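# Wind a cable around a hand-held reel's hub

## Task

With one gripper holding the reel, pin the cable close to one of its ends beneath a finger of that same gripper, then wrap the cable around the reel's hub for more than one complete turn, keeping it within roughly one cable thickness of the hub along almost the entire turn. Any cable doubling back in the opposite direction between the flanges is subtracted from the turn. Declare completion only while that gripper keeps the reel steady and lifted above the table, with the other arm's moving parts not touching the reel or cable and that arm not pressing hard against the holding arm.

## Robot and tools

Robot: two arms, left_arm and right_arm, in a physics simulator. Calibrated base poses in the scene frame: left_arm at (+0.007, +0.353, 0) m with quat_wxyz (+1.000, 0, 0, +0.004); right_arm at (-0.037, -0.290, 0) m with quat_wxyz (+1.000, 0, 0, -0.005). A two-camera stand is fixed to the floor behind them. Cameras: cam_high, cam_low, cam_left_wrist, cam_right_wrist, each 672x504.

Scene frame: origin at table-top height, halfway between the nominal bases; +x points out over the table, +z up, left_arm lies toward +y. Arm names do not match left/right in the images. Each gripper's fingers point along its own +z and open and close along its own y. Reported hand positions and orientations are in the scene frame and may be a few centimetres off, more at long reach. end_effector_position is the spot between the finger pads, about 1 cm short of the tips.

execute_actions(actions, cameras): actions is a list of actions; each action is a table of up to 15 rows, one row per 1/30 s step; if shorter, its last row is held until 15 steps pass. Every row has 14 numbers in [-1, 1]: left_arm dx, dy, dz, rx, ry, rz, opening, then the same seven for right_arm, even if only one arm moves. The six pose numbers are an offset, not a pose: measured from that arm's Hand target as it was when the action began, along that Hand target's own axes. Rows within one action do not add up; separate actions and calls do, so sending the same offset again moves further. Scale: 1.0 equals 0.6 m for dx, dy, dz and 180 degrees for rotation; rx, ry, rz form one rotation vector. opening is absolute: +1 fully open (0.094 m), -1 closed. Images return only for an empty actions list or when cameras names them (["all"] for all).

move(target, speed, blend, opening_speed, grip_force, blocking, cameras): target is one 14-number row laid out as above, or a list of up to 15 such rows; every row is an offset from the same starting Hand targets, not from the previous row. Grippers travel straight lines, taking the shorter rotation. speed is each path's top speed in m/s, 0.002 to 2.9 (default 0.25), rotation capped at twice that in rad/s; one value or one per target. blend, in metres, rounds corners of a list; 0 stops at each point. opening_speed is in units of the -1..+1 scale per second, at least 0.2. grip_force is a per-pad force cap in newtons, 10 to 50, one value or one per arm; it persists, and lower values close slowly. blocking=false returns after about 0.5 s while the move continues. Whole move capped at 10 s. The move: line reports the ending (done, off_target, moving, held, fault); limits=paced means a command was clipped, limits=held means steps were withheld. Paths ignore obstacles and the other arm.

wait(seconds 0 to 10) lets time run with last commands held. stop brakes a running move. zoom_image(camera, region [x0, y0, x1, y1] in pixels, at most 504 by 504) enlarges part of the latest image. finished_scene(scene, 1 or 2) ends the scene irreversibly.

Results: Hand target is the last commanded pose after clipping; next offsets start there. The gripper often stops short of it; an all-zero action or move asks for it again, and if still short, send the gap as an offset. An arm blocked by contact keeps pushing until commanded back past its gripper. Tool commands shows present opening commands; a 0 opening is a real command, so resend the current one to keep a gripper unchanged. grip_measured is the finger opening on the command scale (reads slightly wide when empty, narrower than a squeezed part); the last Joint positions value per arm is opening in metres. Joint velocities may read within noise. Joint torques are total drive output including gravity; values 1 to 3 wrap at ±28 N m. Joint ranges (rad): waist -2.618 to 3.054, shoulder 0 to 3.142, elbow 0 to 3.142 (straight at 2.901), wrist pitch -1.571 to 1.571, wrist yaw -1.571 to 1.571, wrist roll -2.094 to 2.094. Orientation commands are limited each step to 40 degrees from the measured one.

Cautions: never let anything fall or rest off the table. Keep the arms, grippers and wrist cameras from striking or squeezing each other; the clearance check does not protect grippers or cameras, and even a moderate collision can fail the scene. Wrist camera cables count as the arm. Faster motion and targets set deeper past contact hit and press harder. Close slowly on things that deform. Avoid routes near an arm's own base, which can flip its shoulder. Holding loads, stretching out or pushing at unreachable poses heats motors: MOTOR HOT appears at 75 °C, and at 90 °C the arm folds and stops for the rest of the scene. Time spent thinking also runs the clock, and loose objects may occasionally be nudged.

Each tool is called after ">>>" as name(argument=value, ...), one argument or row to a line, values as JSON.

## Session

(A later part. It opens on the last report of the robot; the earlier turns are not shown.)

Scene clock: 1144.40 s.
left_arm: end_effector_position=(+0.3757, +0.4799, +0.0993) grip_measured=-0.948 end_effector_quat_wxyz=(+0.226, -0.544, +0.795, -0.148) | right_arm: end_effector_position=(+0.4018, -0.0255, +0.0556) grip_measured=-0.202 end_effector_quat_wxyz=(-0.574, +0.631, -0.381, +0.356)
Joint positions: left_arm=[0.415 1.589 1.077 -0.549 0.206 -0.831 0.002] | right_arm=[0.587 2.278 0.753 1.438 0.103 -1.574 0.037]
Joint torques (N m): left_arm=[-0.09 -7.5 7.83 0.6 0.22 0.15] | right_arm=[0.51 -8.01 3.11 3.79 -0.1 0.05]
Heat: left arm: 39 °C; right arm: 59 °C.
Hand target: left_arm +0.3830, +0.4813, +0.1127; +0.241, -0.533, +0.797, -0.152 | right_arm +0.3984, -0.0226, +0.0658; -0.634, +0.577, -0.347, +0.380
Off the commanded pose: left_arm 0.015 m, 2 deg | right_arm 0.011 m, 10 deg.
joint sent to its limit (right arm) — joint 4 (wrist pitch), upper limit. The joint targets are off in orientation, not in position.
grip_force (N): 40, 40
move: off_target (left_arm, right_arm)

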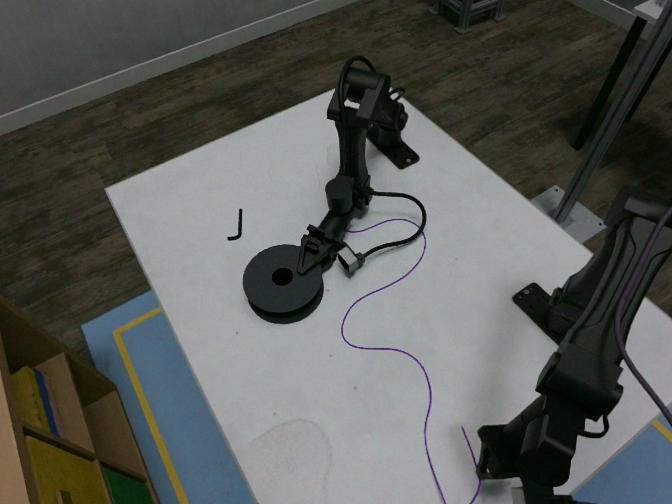

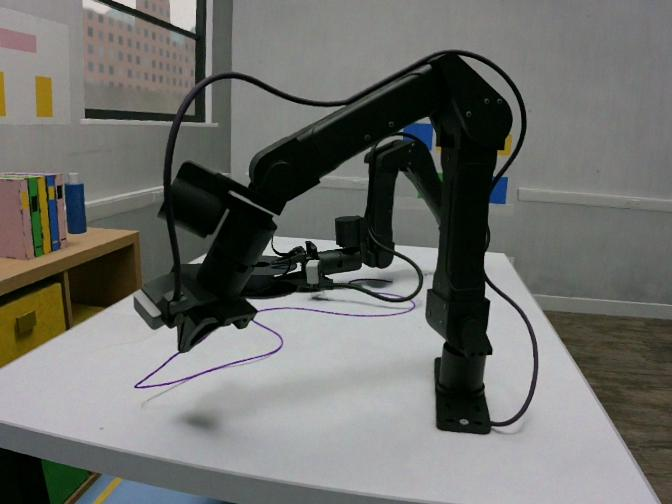

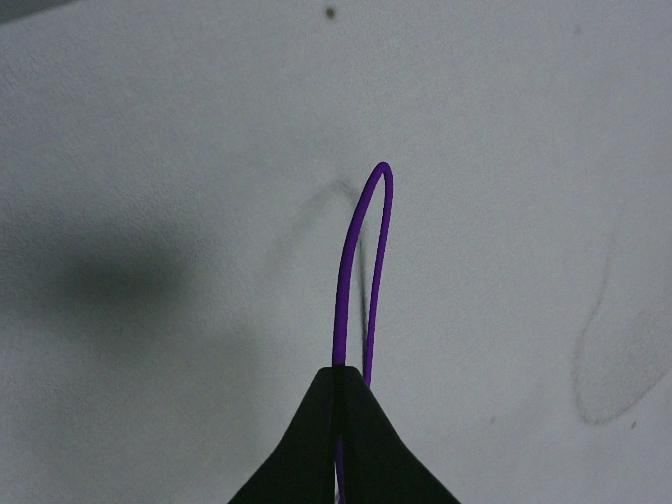

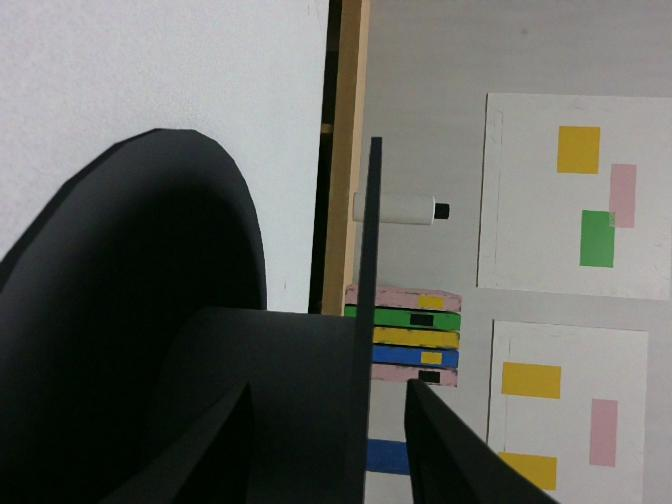

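>>> move(
  target=[
    [0,0,0,0,0,0,-1,0,-0.032,-0.198,0,0,0,-0.2],
    [0,0,0,0,0,0,-1,0,-0.231,-0.179,-0.05,0,0,-0.2],
  ],
  speed=0.12,
  blend=[0.01,0],
  cameras=["cam_high","cam_right_wrist"],
)

Scene clock: 1175.73 s.
left_arm: end_effector_position=(+0.3757, +0.4799, +0.0993) grip_measured=-0.948 end_effector_quat_wxyz=(+0.226, -0.544, +0.795, -0.148) | right_arm: end_effector_position=(+0.2912, -0.0835, +0.1788) grip_measured=-0.202 end_effector_quat_wxyz=(-0.572, +0.634, -0.379, +0.356)
Joint positions: left_arm=[0.415 1.589 1.077 -0.549 0.206 -0.831 0.002] | right_arm=[0.641 1.321 0.328 0.899 0.155 -1.575 0.038]
Joint torques (N m): left_arm=[-0.08 -7.51 7.83 0.59 0.21 0.15] | right_arm=[0.1 -6.2 8.34 2.18 -0.15 0.14]
Heat: left arm: 40 °C; right arm: 64 °C.
Hand target: left_arm +0.3830, +0.4813, +0.1127; +0.241, -0.533, +0.797, -0.152 | right_arm +0.2927, -0.0791, +0.1936; -0.587, +0.625, -0.376, +0.352
Off the commanded pose: left_arm 0.015 m, 2 deg | right_arm 0.016 m, 2 deg.
grip_force (N): 40, 40
move: off_target (left_arm, right_arm)
Images, in order (width x height): cam_high 672x504, cam_right_wrist 672x504.

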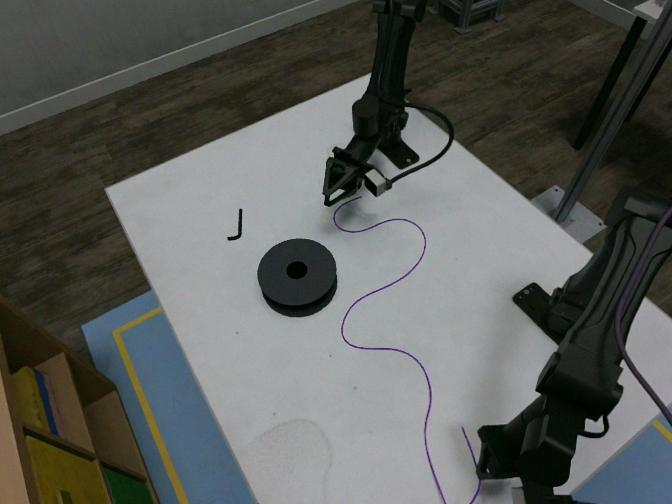

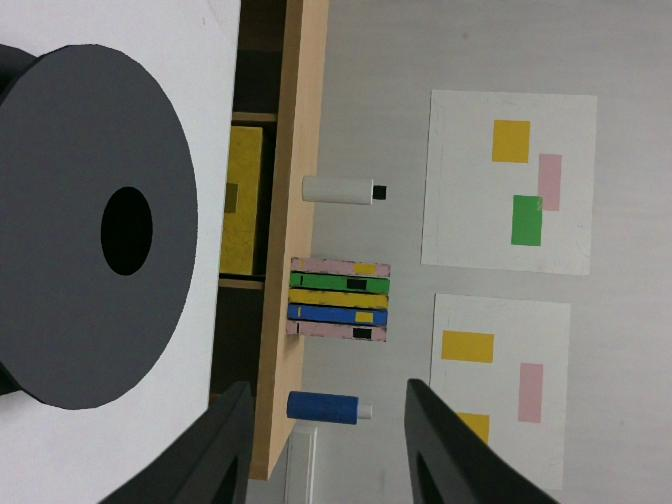

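>>> move(
  target=[0.6747,-0.3845,-0.0833,-0.0621,0.1418,0.1577,-1,0,0,0,0,0,0,-0.2],
  speed=0.2,
  cameras=["all"],
)

Scene clock: 1249.73 s.
left_arm: end_effector_position=(+0.4030, +0.0184, +0.1830) grip_measured=-0.948 end_effector_quat_wxyz=(+0.062, -0.290, +0.942, -0.157) | right_arm: end_effector_position=(+0.2912, -0.0835, +0.1787) grip_measured=-0.202 end_effector_quat_wxyz=(-0.572, +0.635, -0.379, +0.356)
Joint positions: left_arm=[-0.686 2.437 2.739 -1.542 0.072 -1.289 0.002] | right_arm=[0.641 1.321 0.328 0.898 0.155 -1.575 0.038]
Joint torques (N m): left_arm=[0.44 -10.76 7.34 0.28 0.11 -0.07] | right_arm=[0.1 -6.23 8.31 2.21 -0.15 0.15]
Heat: left arm: 40 °C; right arm: 55 °C.
Hand target: left_arm +0.4066, +0.0181, +0.1798; +0.039, -0.297, +0.946, -0.124 | right_arm +0.2927, -0.0791, +0.1936; -0.587, +0.625, -0.376, +0.352
Off the commanded pose: left_arm 0.005 m, 5 deg | right_arm 0.016 m, 2 deg.
joint sent to its limit (left arm) — joint 4 (wrist pitch), lower limit. The joint targets are off in orientation, not in position.
grip_force (N): 40, 40
move: off_target (left_arm, right_arm)

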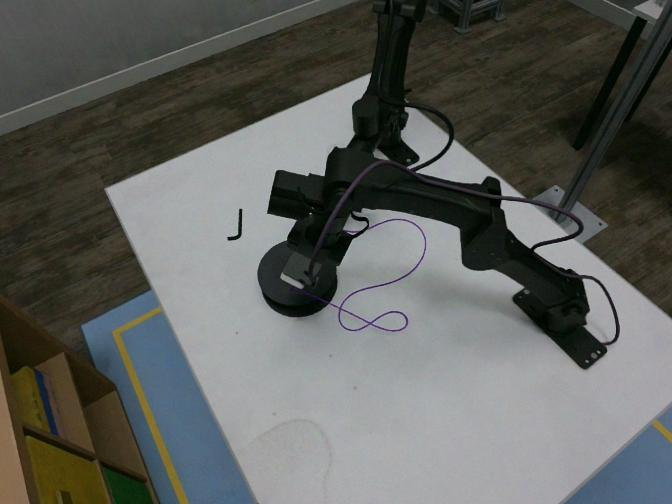

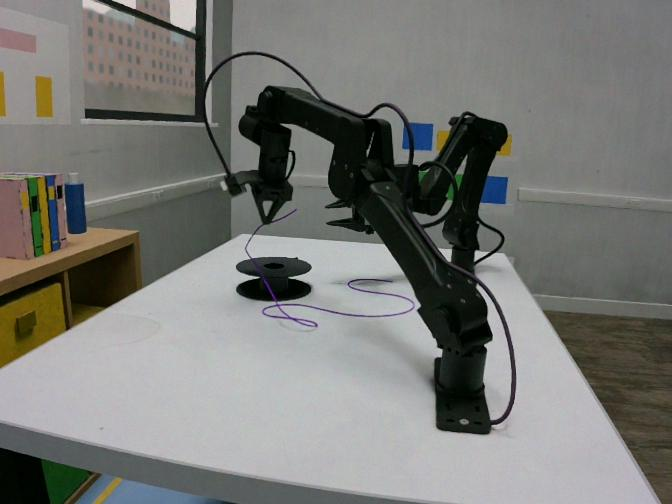

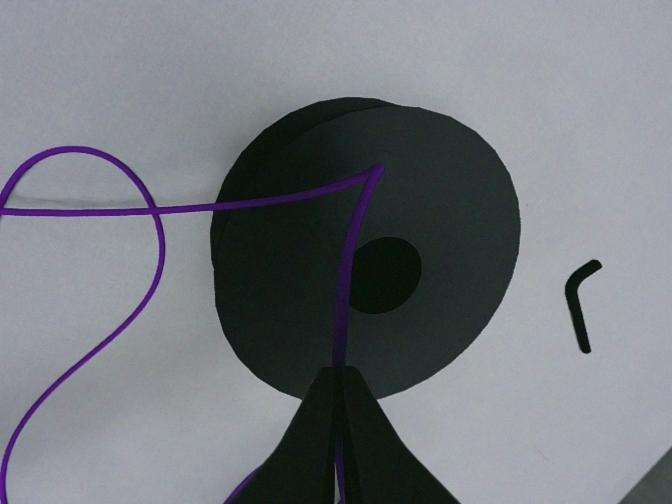

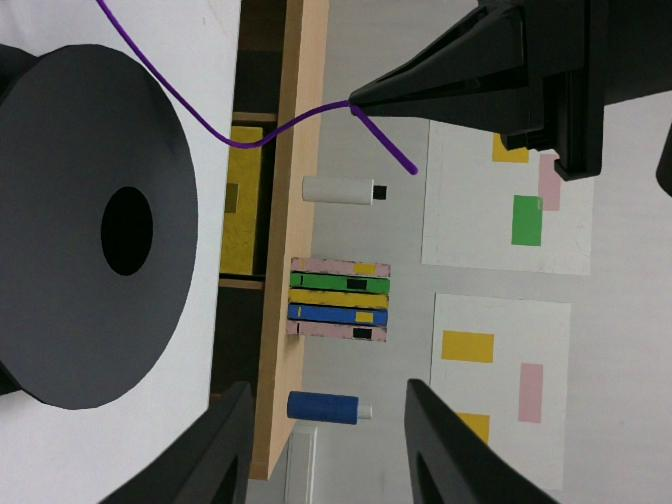

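>>> move(
  target=[0.009,-0.0077,0.0883,0,-0.083,0,-1,0,0,0,0,0,0,-0.2],
  speed=0.1,
  cameras=["all"],
)

Scene clock: 1284.67 s.
left_arm: end_effector_position=(+0.4092, +0.0003, +0.1381) grip_measured=-0.948 end_effector_quat_wxyz=(+0.154, -0.307, +0.935, -0.092) | right_arm: end_effector_position=(+0.2912, -0.0835, +0.1787) grip_measured=-0.202 end_effector_quat_wxyz=(-0.572, +0.635, -0.379, +0.356)
Joint positions: left_arm=[-0.794 2.437 2.538 -1.363 -0.19 -1.39 0.002] | right_arm=[0.641 1.321 0.328 0.898 0.155 -1.575 0.038]
Joint torques (N m): left_arm=[-0.23 -12.26 4.04 0.48 -0.32 -0.06] | right_arm=[0.13 -6.19 8.32 2.21 -0.15 0.13]
Heat: left arm: 41 °C; right arm: 55 °C.
Hand target: left_arm +0.4125, +0.0001, +0.1297; +0.162, -0.311, +0.933, -0.085 | right_arm +0.2927, -0.0791, +0.1936; -0.587, +0.625, -0.376, +0.352
Off the commanded pose: left_arm 0.009 m, 1 deg | right_arm 0.016 m, 2 deg.
grip_force (N): 40, 40
move: off_target (right_arm)

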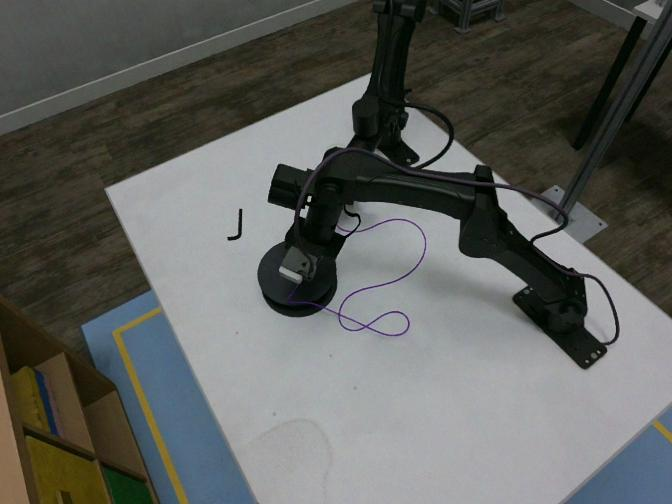

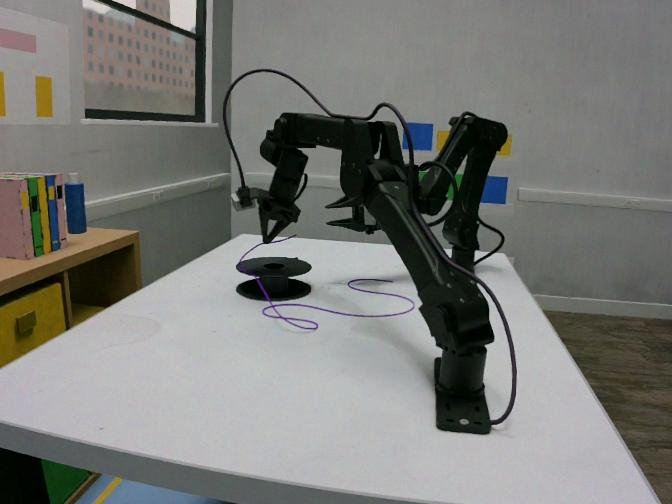

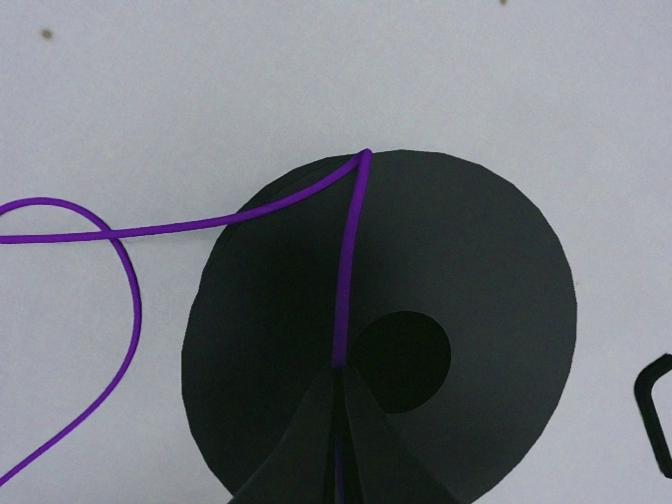

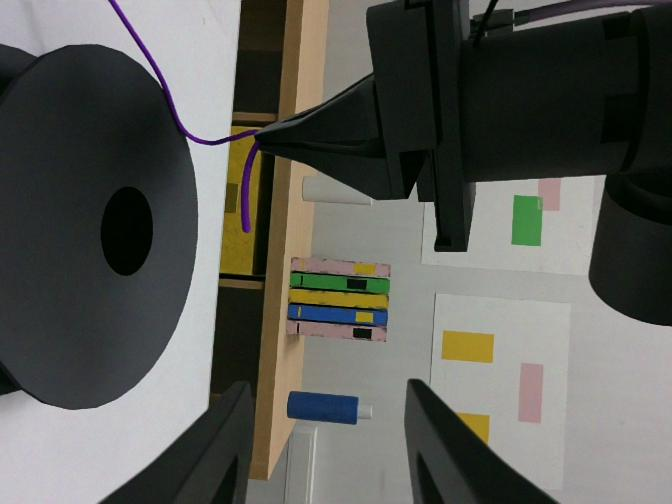

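>>> move(
  target=[0.021,0.0245,0.0858,0,0,0,-1,0,0,0,0,0,0,-0.2],
  speed=0.08,
  cameras=["cam_low","cam_left_wrist","cam_right_wrist"],
)

>>> zoom_image(
  camera="cam_low",
  region=[210, 200, 370, 320],
)

Scene clock: 1296.70 s.
left_arm: end_effector_position=(+0.4171, -0.0007, +0.0732) grip_measured=-0.948 end_effector_quat_wxyz=(+0.165, -0.308, +0.933, -0.083) | right_arm: end_effector_position=(+0.2912, -0.0835, +0.1787) grip_measured=-0.202 end_effector_quat_wxyz=(-0.572, +0.635, -0.379, +0.356)
Joint positions: left_arm=[-0.794 2.4 2.205 -1.072 -0.218 -1.391 0.002] | right_arm=[0.641 1.321 0.328 0.898 0.155 -1.575 0.038]
Joint torques (N m): left_arm=[0.01 -15.19 3.03 0.36 -0.01 -0.05] | right_arm=[0.08 -6.23 8.32 2.21 -0.16 0.14]
Heat: left arm: 42 °C; right arm: 55 °C.
Hand target: left_arm +0.4133, +0.0012, +0.0749; +0.162, -0.311, +0.933, -0.085 | right_arm +0.2927, -0.0791, +0.1936; -0.587, +0.625, -0.376, +0.352
Off the commanded pose: left_arm 0.005 m, 0 deg | right_arm 0.016 m, 2 deg.
grip_force (N): 40, 40
move: off_target (right_arm)
Images, in order (width x height): cam_low 672x504, cam_left_wrist 672x504, cam_right_wrist 672x504.

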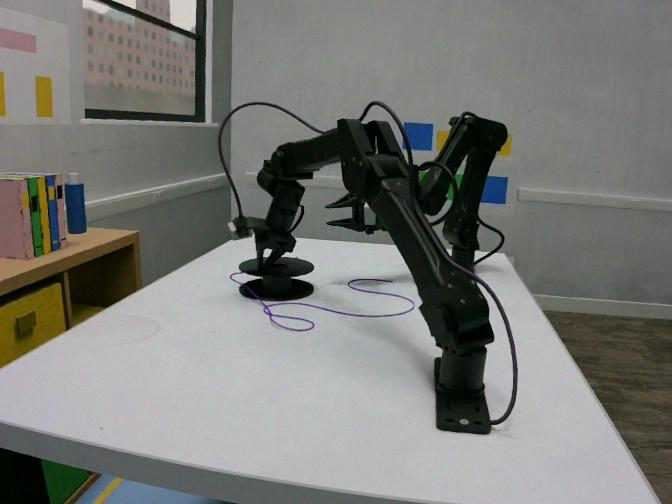

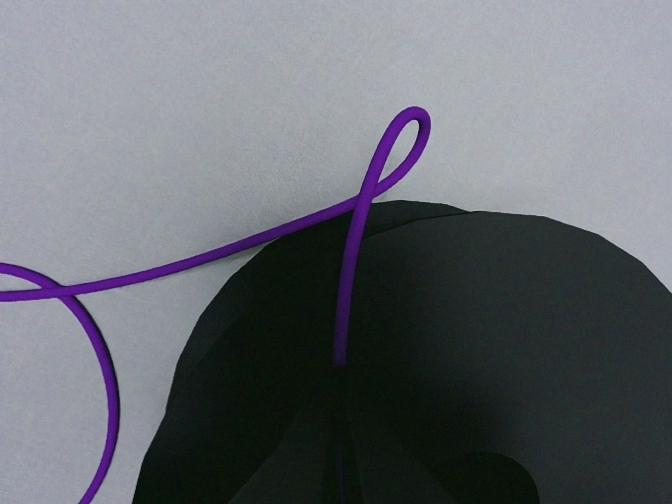

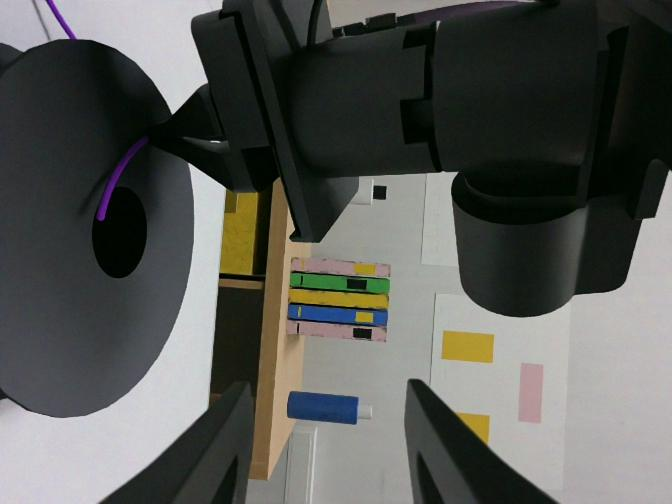

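Scaled by 3.150.

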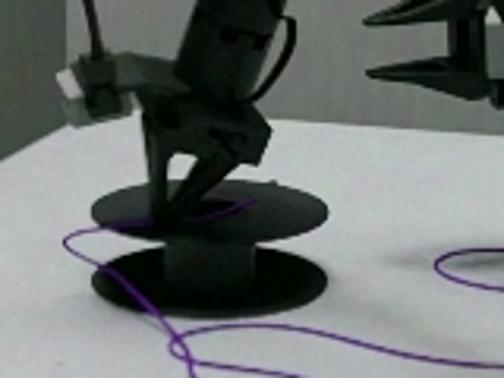

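>>> move(
  target=[
    [0.0495,0.026,-0.0473,0,0,0,-1,0,0,0,0,0,0,-0.2],
    [0.0548,0.0317,-0.0272,0,0,0,-1,0,0,0,0,0,0,-0.2],
  ],
  speed=0.08,
  blend=[0.005,0],
  cameras=["cam_low","cam_left_wrist","cam_right_wrist"],
)

>>> zoom_image(
  camera="cam_low",
  region=[210, 200, 370, 320],
)

Scene clock: 1336.00 s.
left_arm: end_effector_position=(+0.3782, -0.0081, +0.0731) grip_measured=-0.948 end_effector_quat_wxyz=(+0.164, -0.308, +0.933, -0.088) | right_arm: end_effector_position=(+0.2912, -0.0835, +0.1787) grip_measured=-0.202 end_effector_quat_wxyz=(-0.572, +0.635, -0.379, +0.356)
Joint positions: left_arm=[-0.862 2.283 2.002 -0.993 -0.232 -1.457 0.002] | right_arm=[0.641 1.321 0.328 0.898 0.155 -1.575 0.038]
Joint torques (N m): left_arm=[-0.14 -15.08 3.04 0.24 -0.09 -0.07] | right_arm=[0.1 -6.2 8.31 2.2 -0.16 0.13]
Heat: left arm: 43 °C; right arm: 54 °C.
Hand target: left_arm +0.3721, -0.0029, +0.0771; +0.162, -0.311, +0.933, -0.085 | right_arm +0.2927, -0.0791, +0.1936; -0.587, +0.625, -0.376, +0.352
Off the commanded pose: left_arm 0.009 m, 1 deg | right_arm 0.016 m, 2 deg.
grip_force (N): 40, 40
move: off_target (right_arm)
Images, in order (width x height): cam_low 672x504, cam_left_wrist 672x504, cam_right_wrist 672x504.

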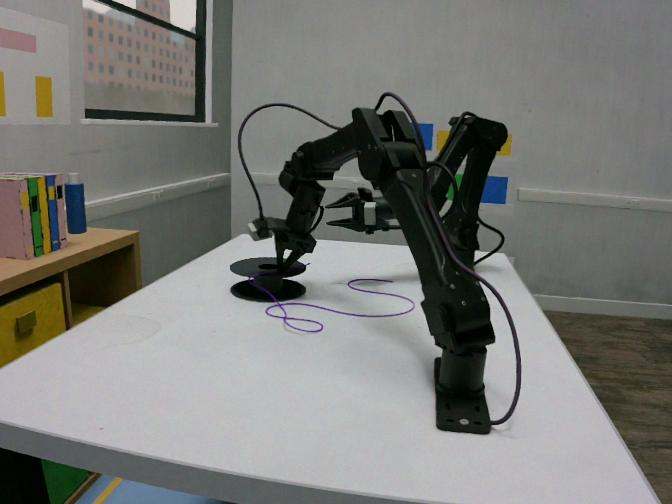

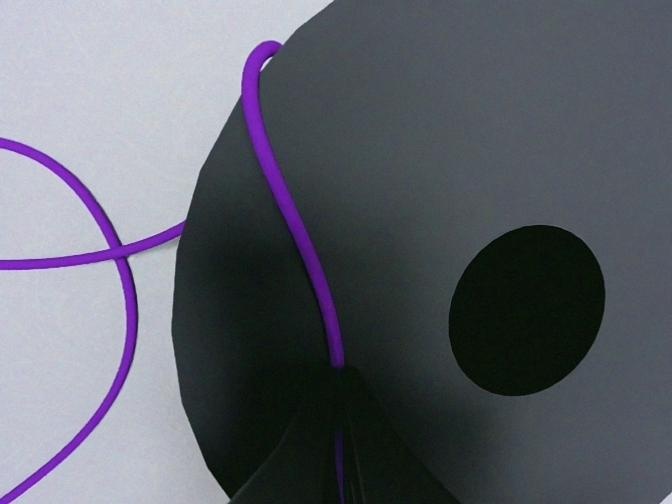

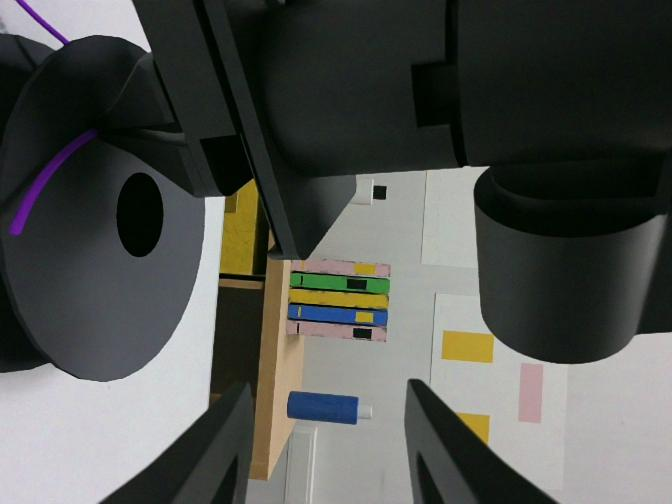

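Scaled by 3.150.

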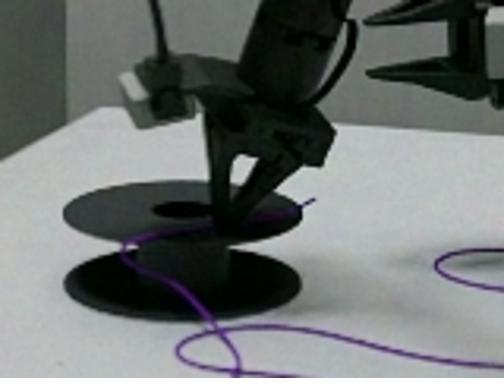

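>>> move(
  target=[
    [-0.0368,0.002,-0.0122,0,0.02,0,-1,0,0,0,0,0,0,-0.2],
    [-0.0318,0.0072,0.0065,0,0.04,0,-1,0,0,0,0,0,0,-0.2],
  ],
  speed=0.08,
  blend=[0.005,0],
  cameras=["cam_low","cam_left_wrist","cam_right_wrist","cam_high"],
)

>>> zoom_image(
  camera="cam_low",
  region=[210, 200, 370, 320],
)

Scene clock: 1363.53 s.
left_arm: end_effector_position=(+0.3908, +0.0056, +0.0723) grip_measured=-0.948 end_effector_quat_wxyz=(+0.111, -0.309, +0.938, -0.111) | right_arm: end_effector_position=(+0.2912, -0.0835, +0.1787) grip_measured=-0.202 end_effector_quat_wxyz=(-0.572, +0.635, -0.379, +0.356)
Joint positions: left_arm=[-0.778 2.276 2.002 -0.994 -0.093 -1.393 0.002] | right_arm=[0.641 1.321 0.328 0.898 0.155 -1.575 0.038]
Joint torques (N m): left_arm=[0.54 -14.13 4.89 0.06 0.12 0.14] | right_arm=[0.09 -6.22 8.31 2.2 -0.16 0.13]
Heat: left arm: 42 °C; right arm: 54 °C.
Hand target: left_arm +0.3856, +0.0120, +0.0771; +0.103, -0.305, +0.941, -0.104 | right_arm +0.2927, -0.0791, +0.1936; -0.587, +0.625, -0.376, +0.352
Off the commanded pose: left_arm 0.009 m, 1 deg | right_arm 0.016 m, 2 deg.
grip_force (N): 40, 40
move: off_target (right_arm)

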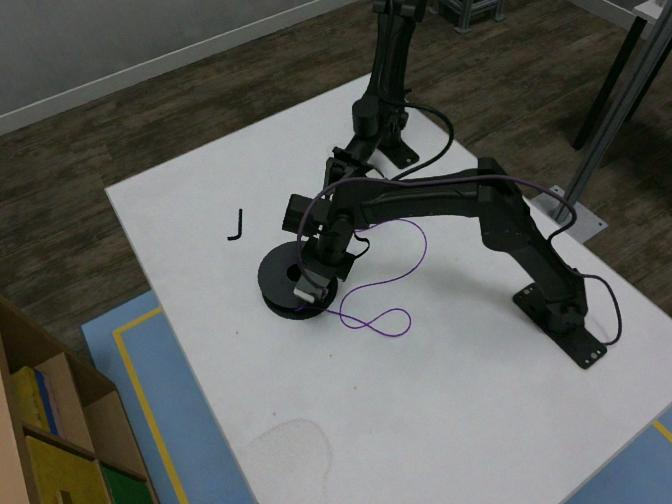

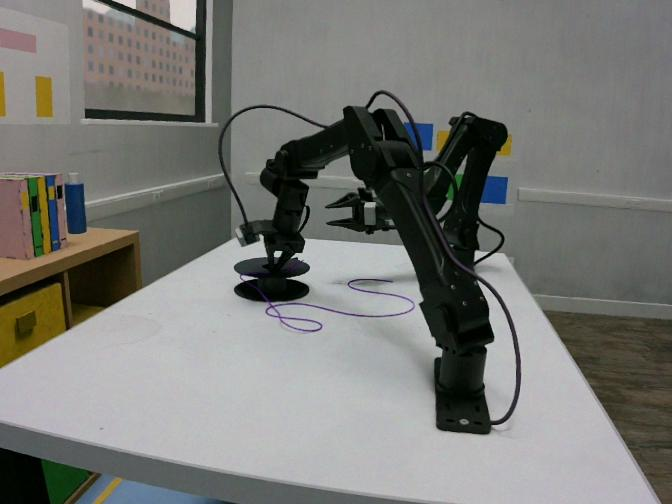

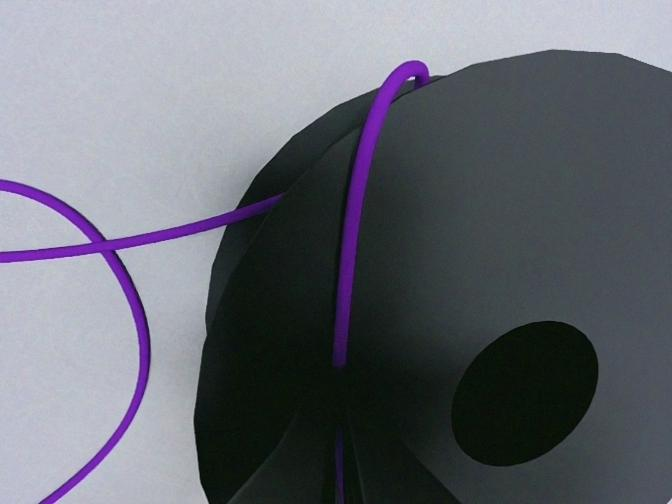

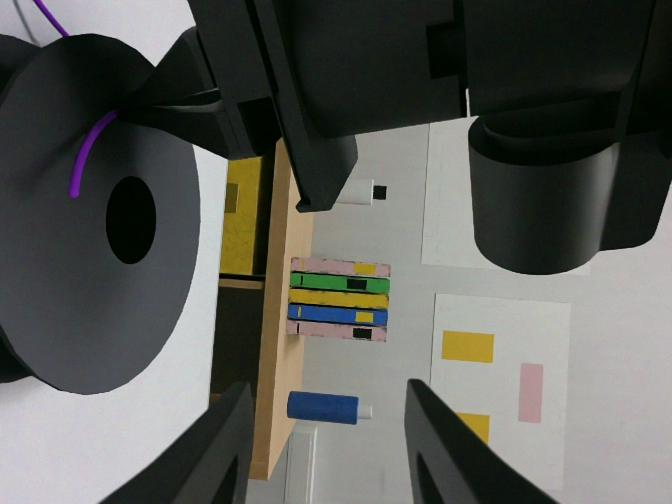

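Scaled by 3.150.

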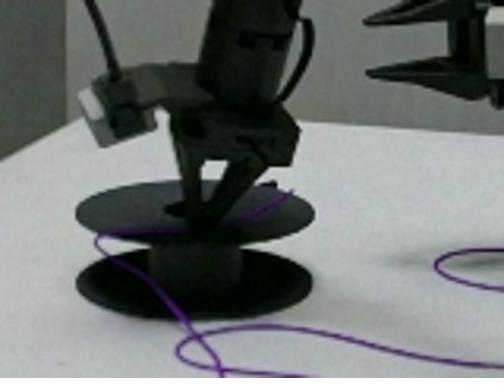

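>>> move(
  target=[0,0,0,0,0,0,-1,-0.0118,0.1853,0.0433,0.042,-0.0777,-0.003,0.064],
  speed=0.15,
  cameras=["cam_low","cam_right_wrist","cam_high"],
)

>>> zoom_image(
  camera="cam_low",
  region=[210, 190, 430, 320],
)

Scene clock: 1418.87 s.
left_arm: end_effector_position=(+0.3908, +0.0056, +0.0723) grip_measured=-0.948 end_effector_quat_wxyz=(+0.111, -0.309, +0.938, -0.111) | right_arm: end_effector_position=(+0.2998, -0.0682, +0.0590) grip_measured=+0.062 end_effector_quat_wxyz=(-0.575, +0.710, -0.318, +0.252)
Joint positions: left_arm=[-0.778 2.276 2.002 -0.994 -0.093 -1.392 0.002] | right_arm=[0.47 1.971 0.314 1.436 -0.271 -1.622 0.05]
Joint torques (N m): left_arm=[0.54 -14.13 4.89 0.06 0.11 0.13] | right_arm=[-0.5 -5.33 3.74 3.77 -0.3 0.09]
Heat: left arm: 44 °C; right arm: 55 °C.
Hand target: left_arm +0.3856, +0.0120, +0.0771; +0.103, -0.305, +0.941, -0.104 | right_arm +0.3060, -0.0638, +0.0811; -0.666, +0.625, -0.274, +0.300
Off the commanded pose: left_arm 0.009 m, 1 deg | right_arm 0.023 m, 16 deg.
joint sent to its limit (right arm) — joint 4 (wrist pitch), upper limit. The joint targets are off in orientation, not in position.
grip_force (N): 40, 40
move: off_target (right_arm)
Images, in order (width x height): cam_high 672x504, cam_low 672x504, cam_right_wrist 672x504.

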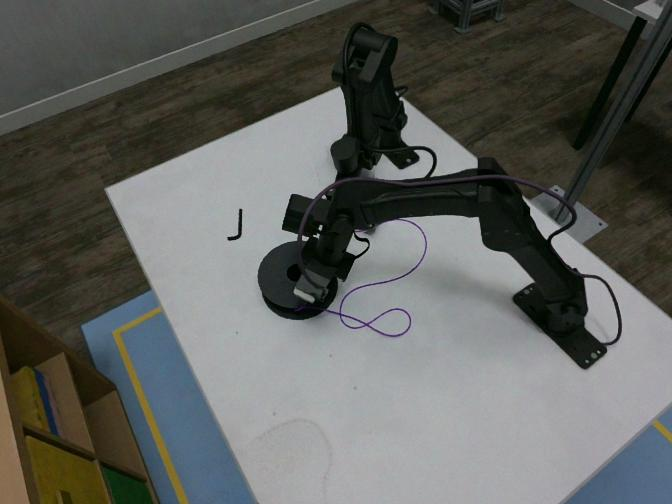

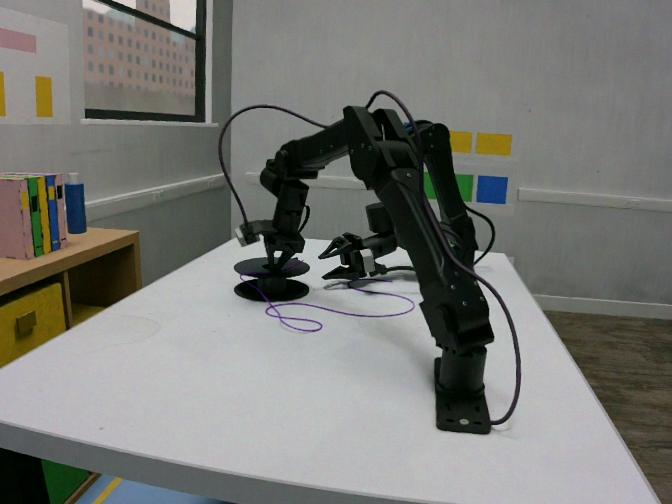

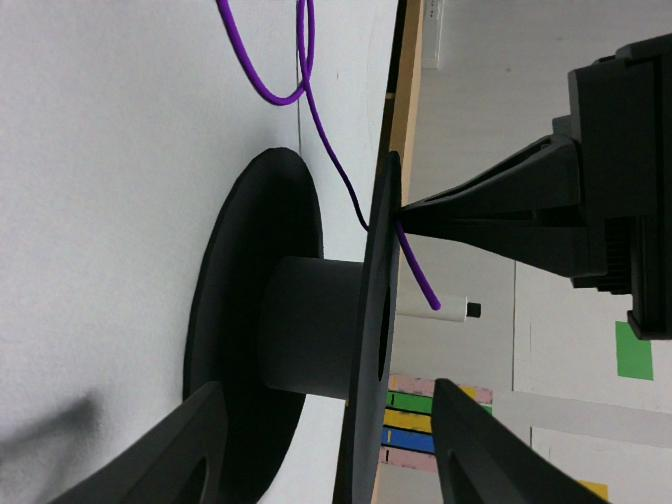

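Scaled by 2.291.

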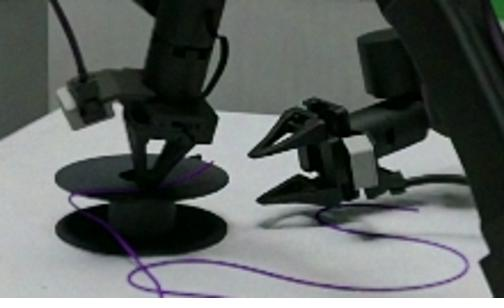

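>>> move(
  target=[0,0,0,0,0,0,-1,0,-0.0166,0.001,0,0,0,0.28],
  speed=0.05,
  cameras=["cam_right_wrist"],
)

Scene clock: 1440.27 s.
left_arm: end_effector_position=(+0.3908, +0.0056, +0.0723) grip_measured=-0.948 end_effector_quat_wxyz=(+0.111, -0.309, +0.938, -0.111) | right_arm: end_effector_position=(+0.2996, -0.0680, +0.0590) grip_measured=+0.278 end_effector_quat_wxyz=(-0.576, +0.710, -0.317, +0.252)
Joint positions: left_arm=[-0.778 2.276 2.002 -0.994 -0.093 -1.392 0.002] | right_arm=[0.47 1.971 0.314 1.436 -0.272 -1.623 0.06]
Joint torques (N m): left_arm=[0.55 -14.12 4.89 0.06 0.11 0.13] | right_arm=[-0.51 -7.38 3.44 3.78 -0.31 0.15]
Heat: left arm: 44 °C; right arm: 64 °C.
Hand target: left_arm +0.3856, +0.0120, +0.0771; +0.103, -0.305, +0.941, -0.104 | right_arm +0.3059, -0.0638, +0.0911; -0.666, +0.625, -0.275, +0.300
Off the commanded pose: left_arm 0.009 m, 1 deg | right_arm 0.033 m, 16 deg.
joint sent to its limit (right arm) — joint 4 (wrist pitch), upper limit. The joint targets are off in orientation, not in position.
grip_force (N): 40, 40
move: off_target (right_arm)
Images, in order (width x height): cam_right_wrist 672x504.

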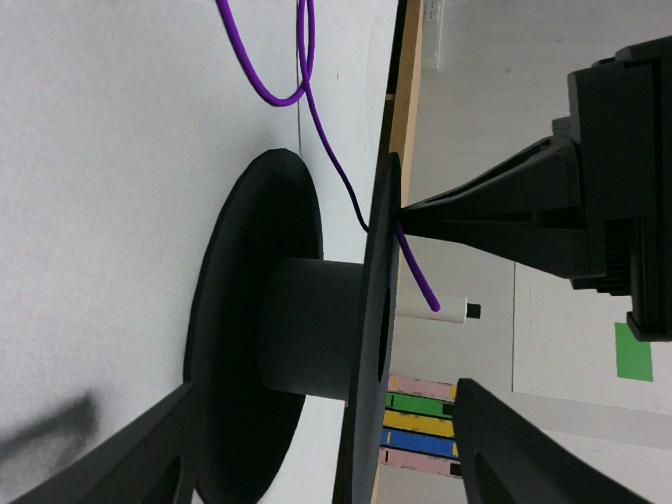

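>>> move(
  target=[0,0,0,0,0,0,-1,0.0015,-0.006,0.07,0,0,0,0.28],
  speed=0.1,
  cameras=["cam_right_wrist","cam_low"],
)

Scene clock: 1446.17 s.
left_arm: end_effector_position=(+0.3908, +0.0056, +0.0723) grip_measured=-0.948 end_effector_quat_wxyz=(+0.111, -0.309, +0.938, -0.111) | right_arm: end_effector_position=(+0.3342, -0.0421, +0.0773) grip_measured=+0.278 end_effector_quat_wxyz=(-0.602, +0.688, -0.299, +0.273)
Joint positions: left_arm=[-0.778 2.276 2.002 -0.994 -0.093 -1.392 0.002] | right_arm=[0.498 2.04 0.473 1.436 -0.246 -1.618 0.06]
Joint torques (N m): left_arm=[0.55 -14.12 4.9 0.06 0.11 0.13] | right_arm=[0.54 -6.22 4.3 3.78 -0.08 0.3]
Heat: left arm: 44 °C; right arm: 65 °C.
Hand target: left_arm +0.3856, +0.0120, +0.0771; +0.103, -0.305, +0.941, -0.104 | right_arm +0.3374, -0.0367, +0.0975; -0.666, +0.625, -0.275, +0.300
Off the commanded pose: left_arm 0.009 m, 1 deg | right_arm 0.021 m, 11 deg.
joint sent to its limit (right arm) — joint 4 (wrist pitch), upper limit. The joint targets are off in orientation, not in position.
grip_force (N): 40, 40
move: off_target (right_arm)
Images, in order (width x height): cam_low 672x504, cam_right_wrist 672x504.

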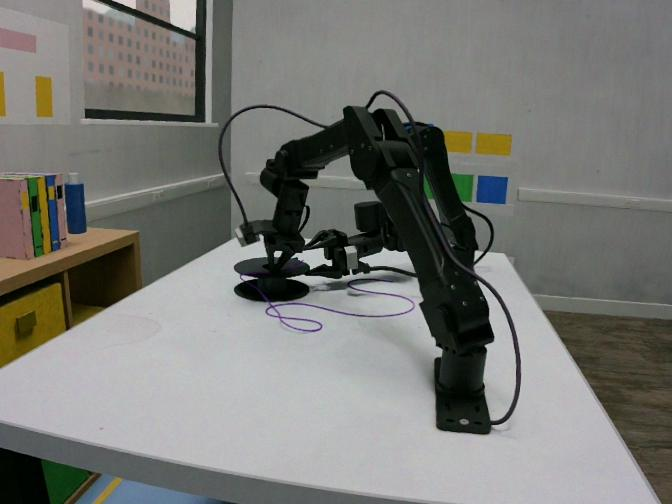

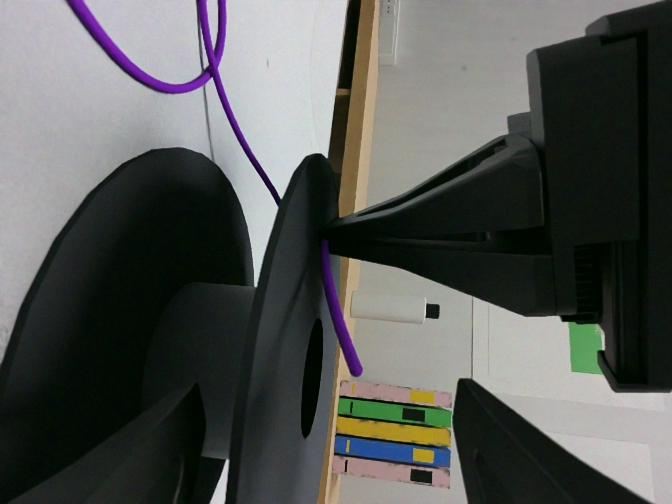

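>>> move(
  target=[0,0,0,0,0,0,-1,0,0.013,0.062,0,0,0,0.28],
  speed=0.08,
  cameras=["cam_right_wrist","cam_low"],
)

Scene clock: 1454.77 s.
left_arm: end_effector_position=(+0.3908, +0.0056, +0.0723) grip_measured=-0.948 end_effector_quat_wxyz=(+0.111, -0.309, +0.938, -0.111) | right_arm: end_effector_position=(+0.3633, -0.0163, +0.0741) grip_measured=+0.278 end_effector_quat_wxyz=(-0.614, +0.676, -0.294, +0.281)
Joint positions: left_arm=[-0.778 2.276 2.002 -0.994 -0.093 -1.392 0.002] | right_arm=[0.529 2.158 0.632 1.437 -0.212 -1.609 0.06]
Joint torques (N m): left_arm=[0.54 -14.13 4.9 0.06 0.11 0.13] | right_arm=[0.51 -7.23 4.66 3.79 -0.08 0.3]
Heat: left arm: 44 °C; right arm: 67 °C.
Hand target: left_arm +0.3856, +0.0120, +0.0771; +0.103, -0.305, +0.941, -0.104 | right_arm +0.3653, -0.0114, +0.0924; -0.667, +0.625, -0.274, +0.300
Off the commanded pose: left_arm 0.009 m, 1 deg | right_arm 0.019 m, 9 deg.
joint sent to its limit (right arm) — joint 4 (wrist pitch), upper limit. The joint targets are off in orientation, not in position.
grip_force (N): 40, 40
move: off_target (right_arm)
Images, in order (width x height): cam_low 672x504, cam_right_wrist 672x504.

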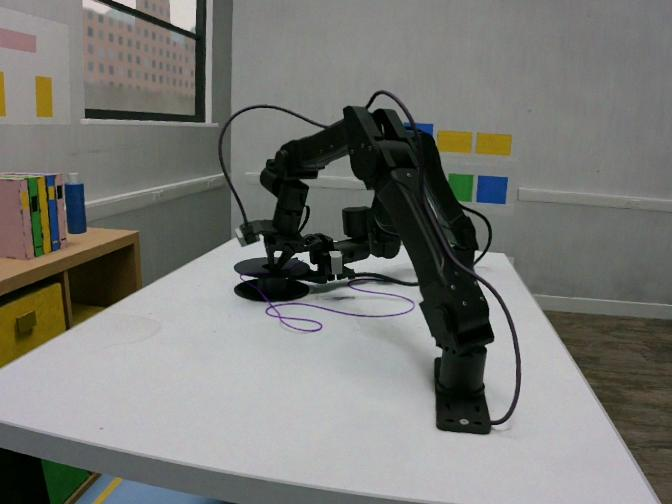

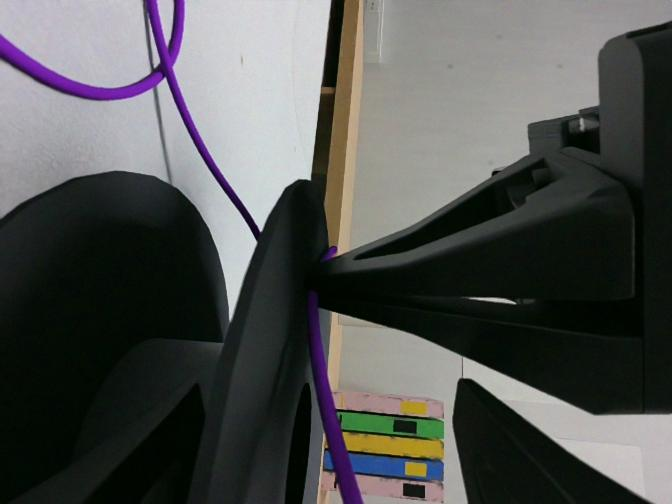

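>>> move(
  target=[
    [0,0,0,0,0,0,-1,0,0.025,0,0,0,0,0.28],
    [0,0,0,0,0,0,-1,0,0.025,0,0,0,0,-0.97],
  ],
  speed=0.08,
  opening_speed=0.6,
  cameras=["cam_right_wrist","cam_low","cam_left_wrist"],
)

Scene clock: 1466.03 s.
left_arm: end_effector_position=(+0.3919, +0.0066, +0.0746) grip_measured=-0.948 end_effector_quat_wxyz=(+0.112, -0.310, +0.937, -0.113) | right_arm: end_effector_position=(+0.3688, -0.0141, +0.0652) grip_measured=-0.855 end_effector_quat_wxyz=(-0.612, +0.677, -0.300, +0.278)
Joint positions: left_arm=[-0.775 2.272 2.002 -0.994 -0.092 -1.392 0.002] | right_arm=[0.529 2.197 0.66 1.437 -0.207 -1.601 0.007]
Joint torques (N m): left_arm=[0.27 -13.71 4.93 0.07 0.11 0.14] | right_arm=[0.47 -7.38 3.25 3.77 -0.12 0.14]
Heat: left arm: 44 °C; right arm: 69 °C.
Hand target: left_arm +0.3855, +0.0120, +0.0770; +0.103, -0.305, +0.941, -0.104 | right_arm +0.3662, -0.0108, +0.0773; -0.666, +0.625, -0.275, +0.300
Off the commanded pose: left_arm 0.009 m, 2 deg | right_arm 0.013 m, 10 deg.
joint sent to its limit (right arm) — joint 4 (wrist pitch), upper limit. The joint targets are off in orientation, not in position.
grip_force (N): 40, 40
move: off_target (right_arm); target 2's new opening was sent with right_arm's hand 0.019 m and 11 deg from that target
Images, in order (width x height): cam_low 672x504, cam_left_wrist 672x504, cam_right_wrist 672x504.

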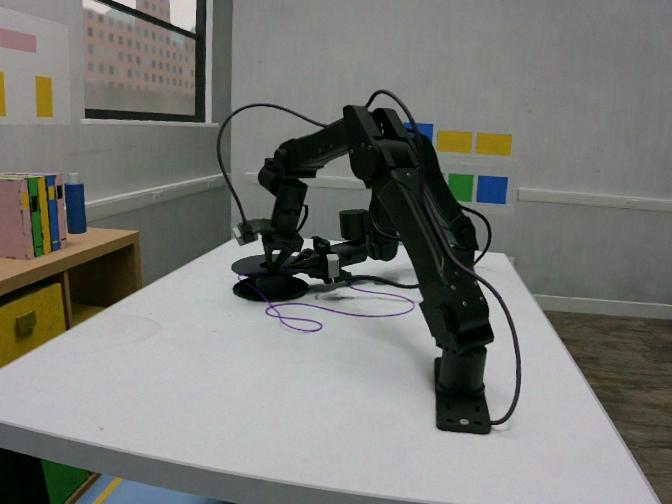

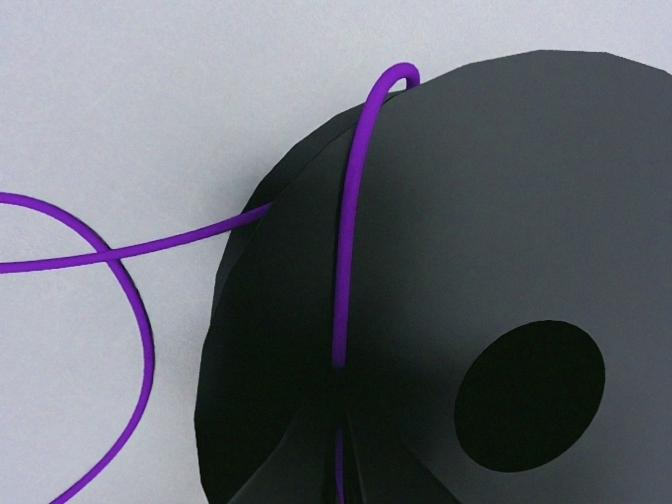

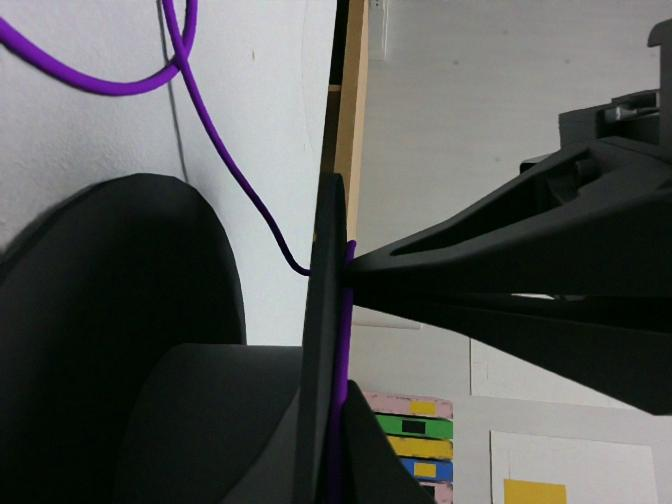

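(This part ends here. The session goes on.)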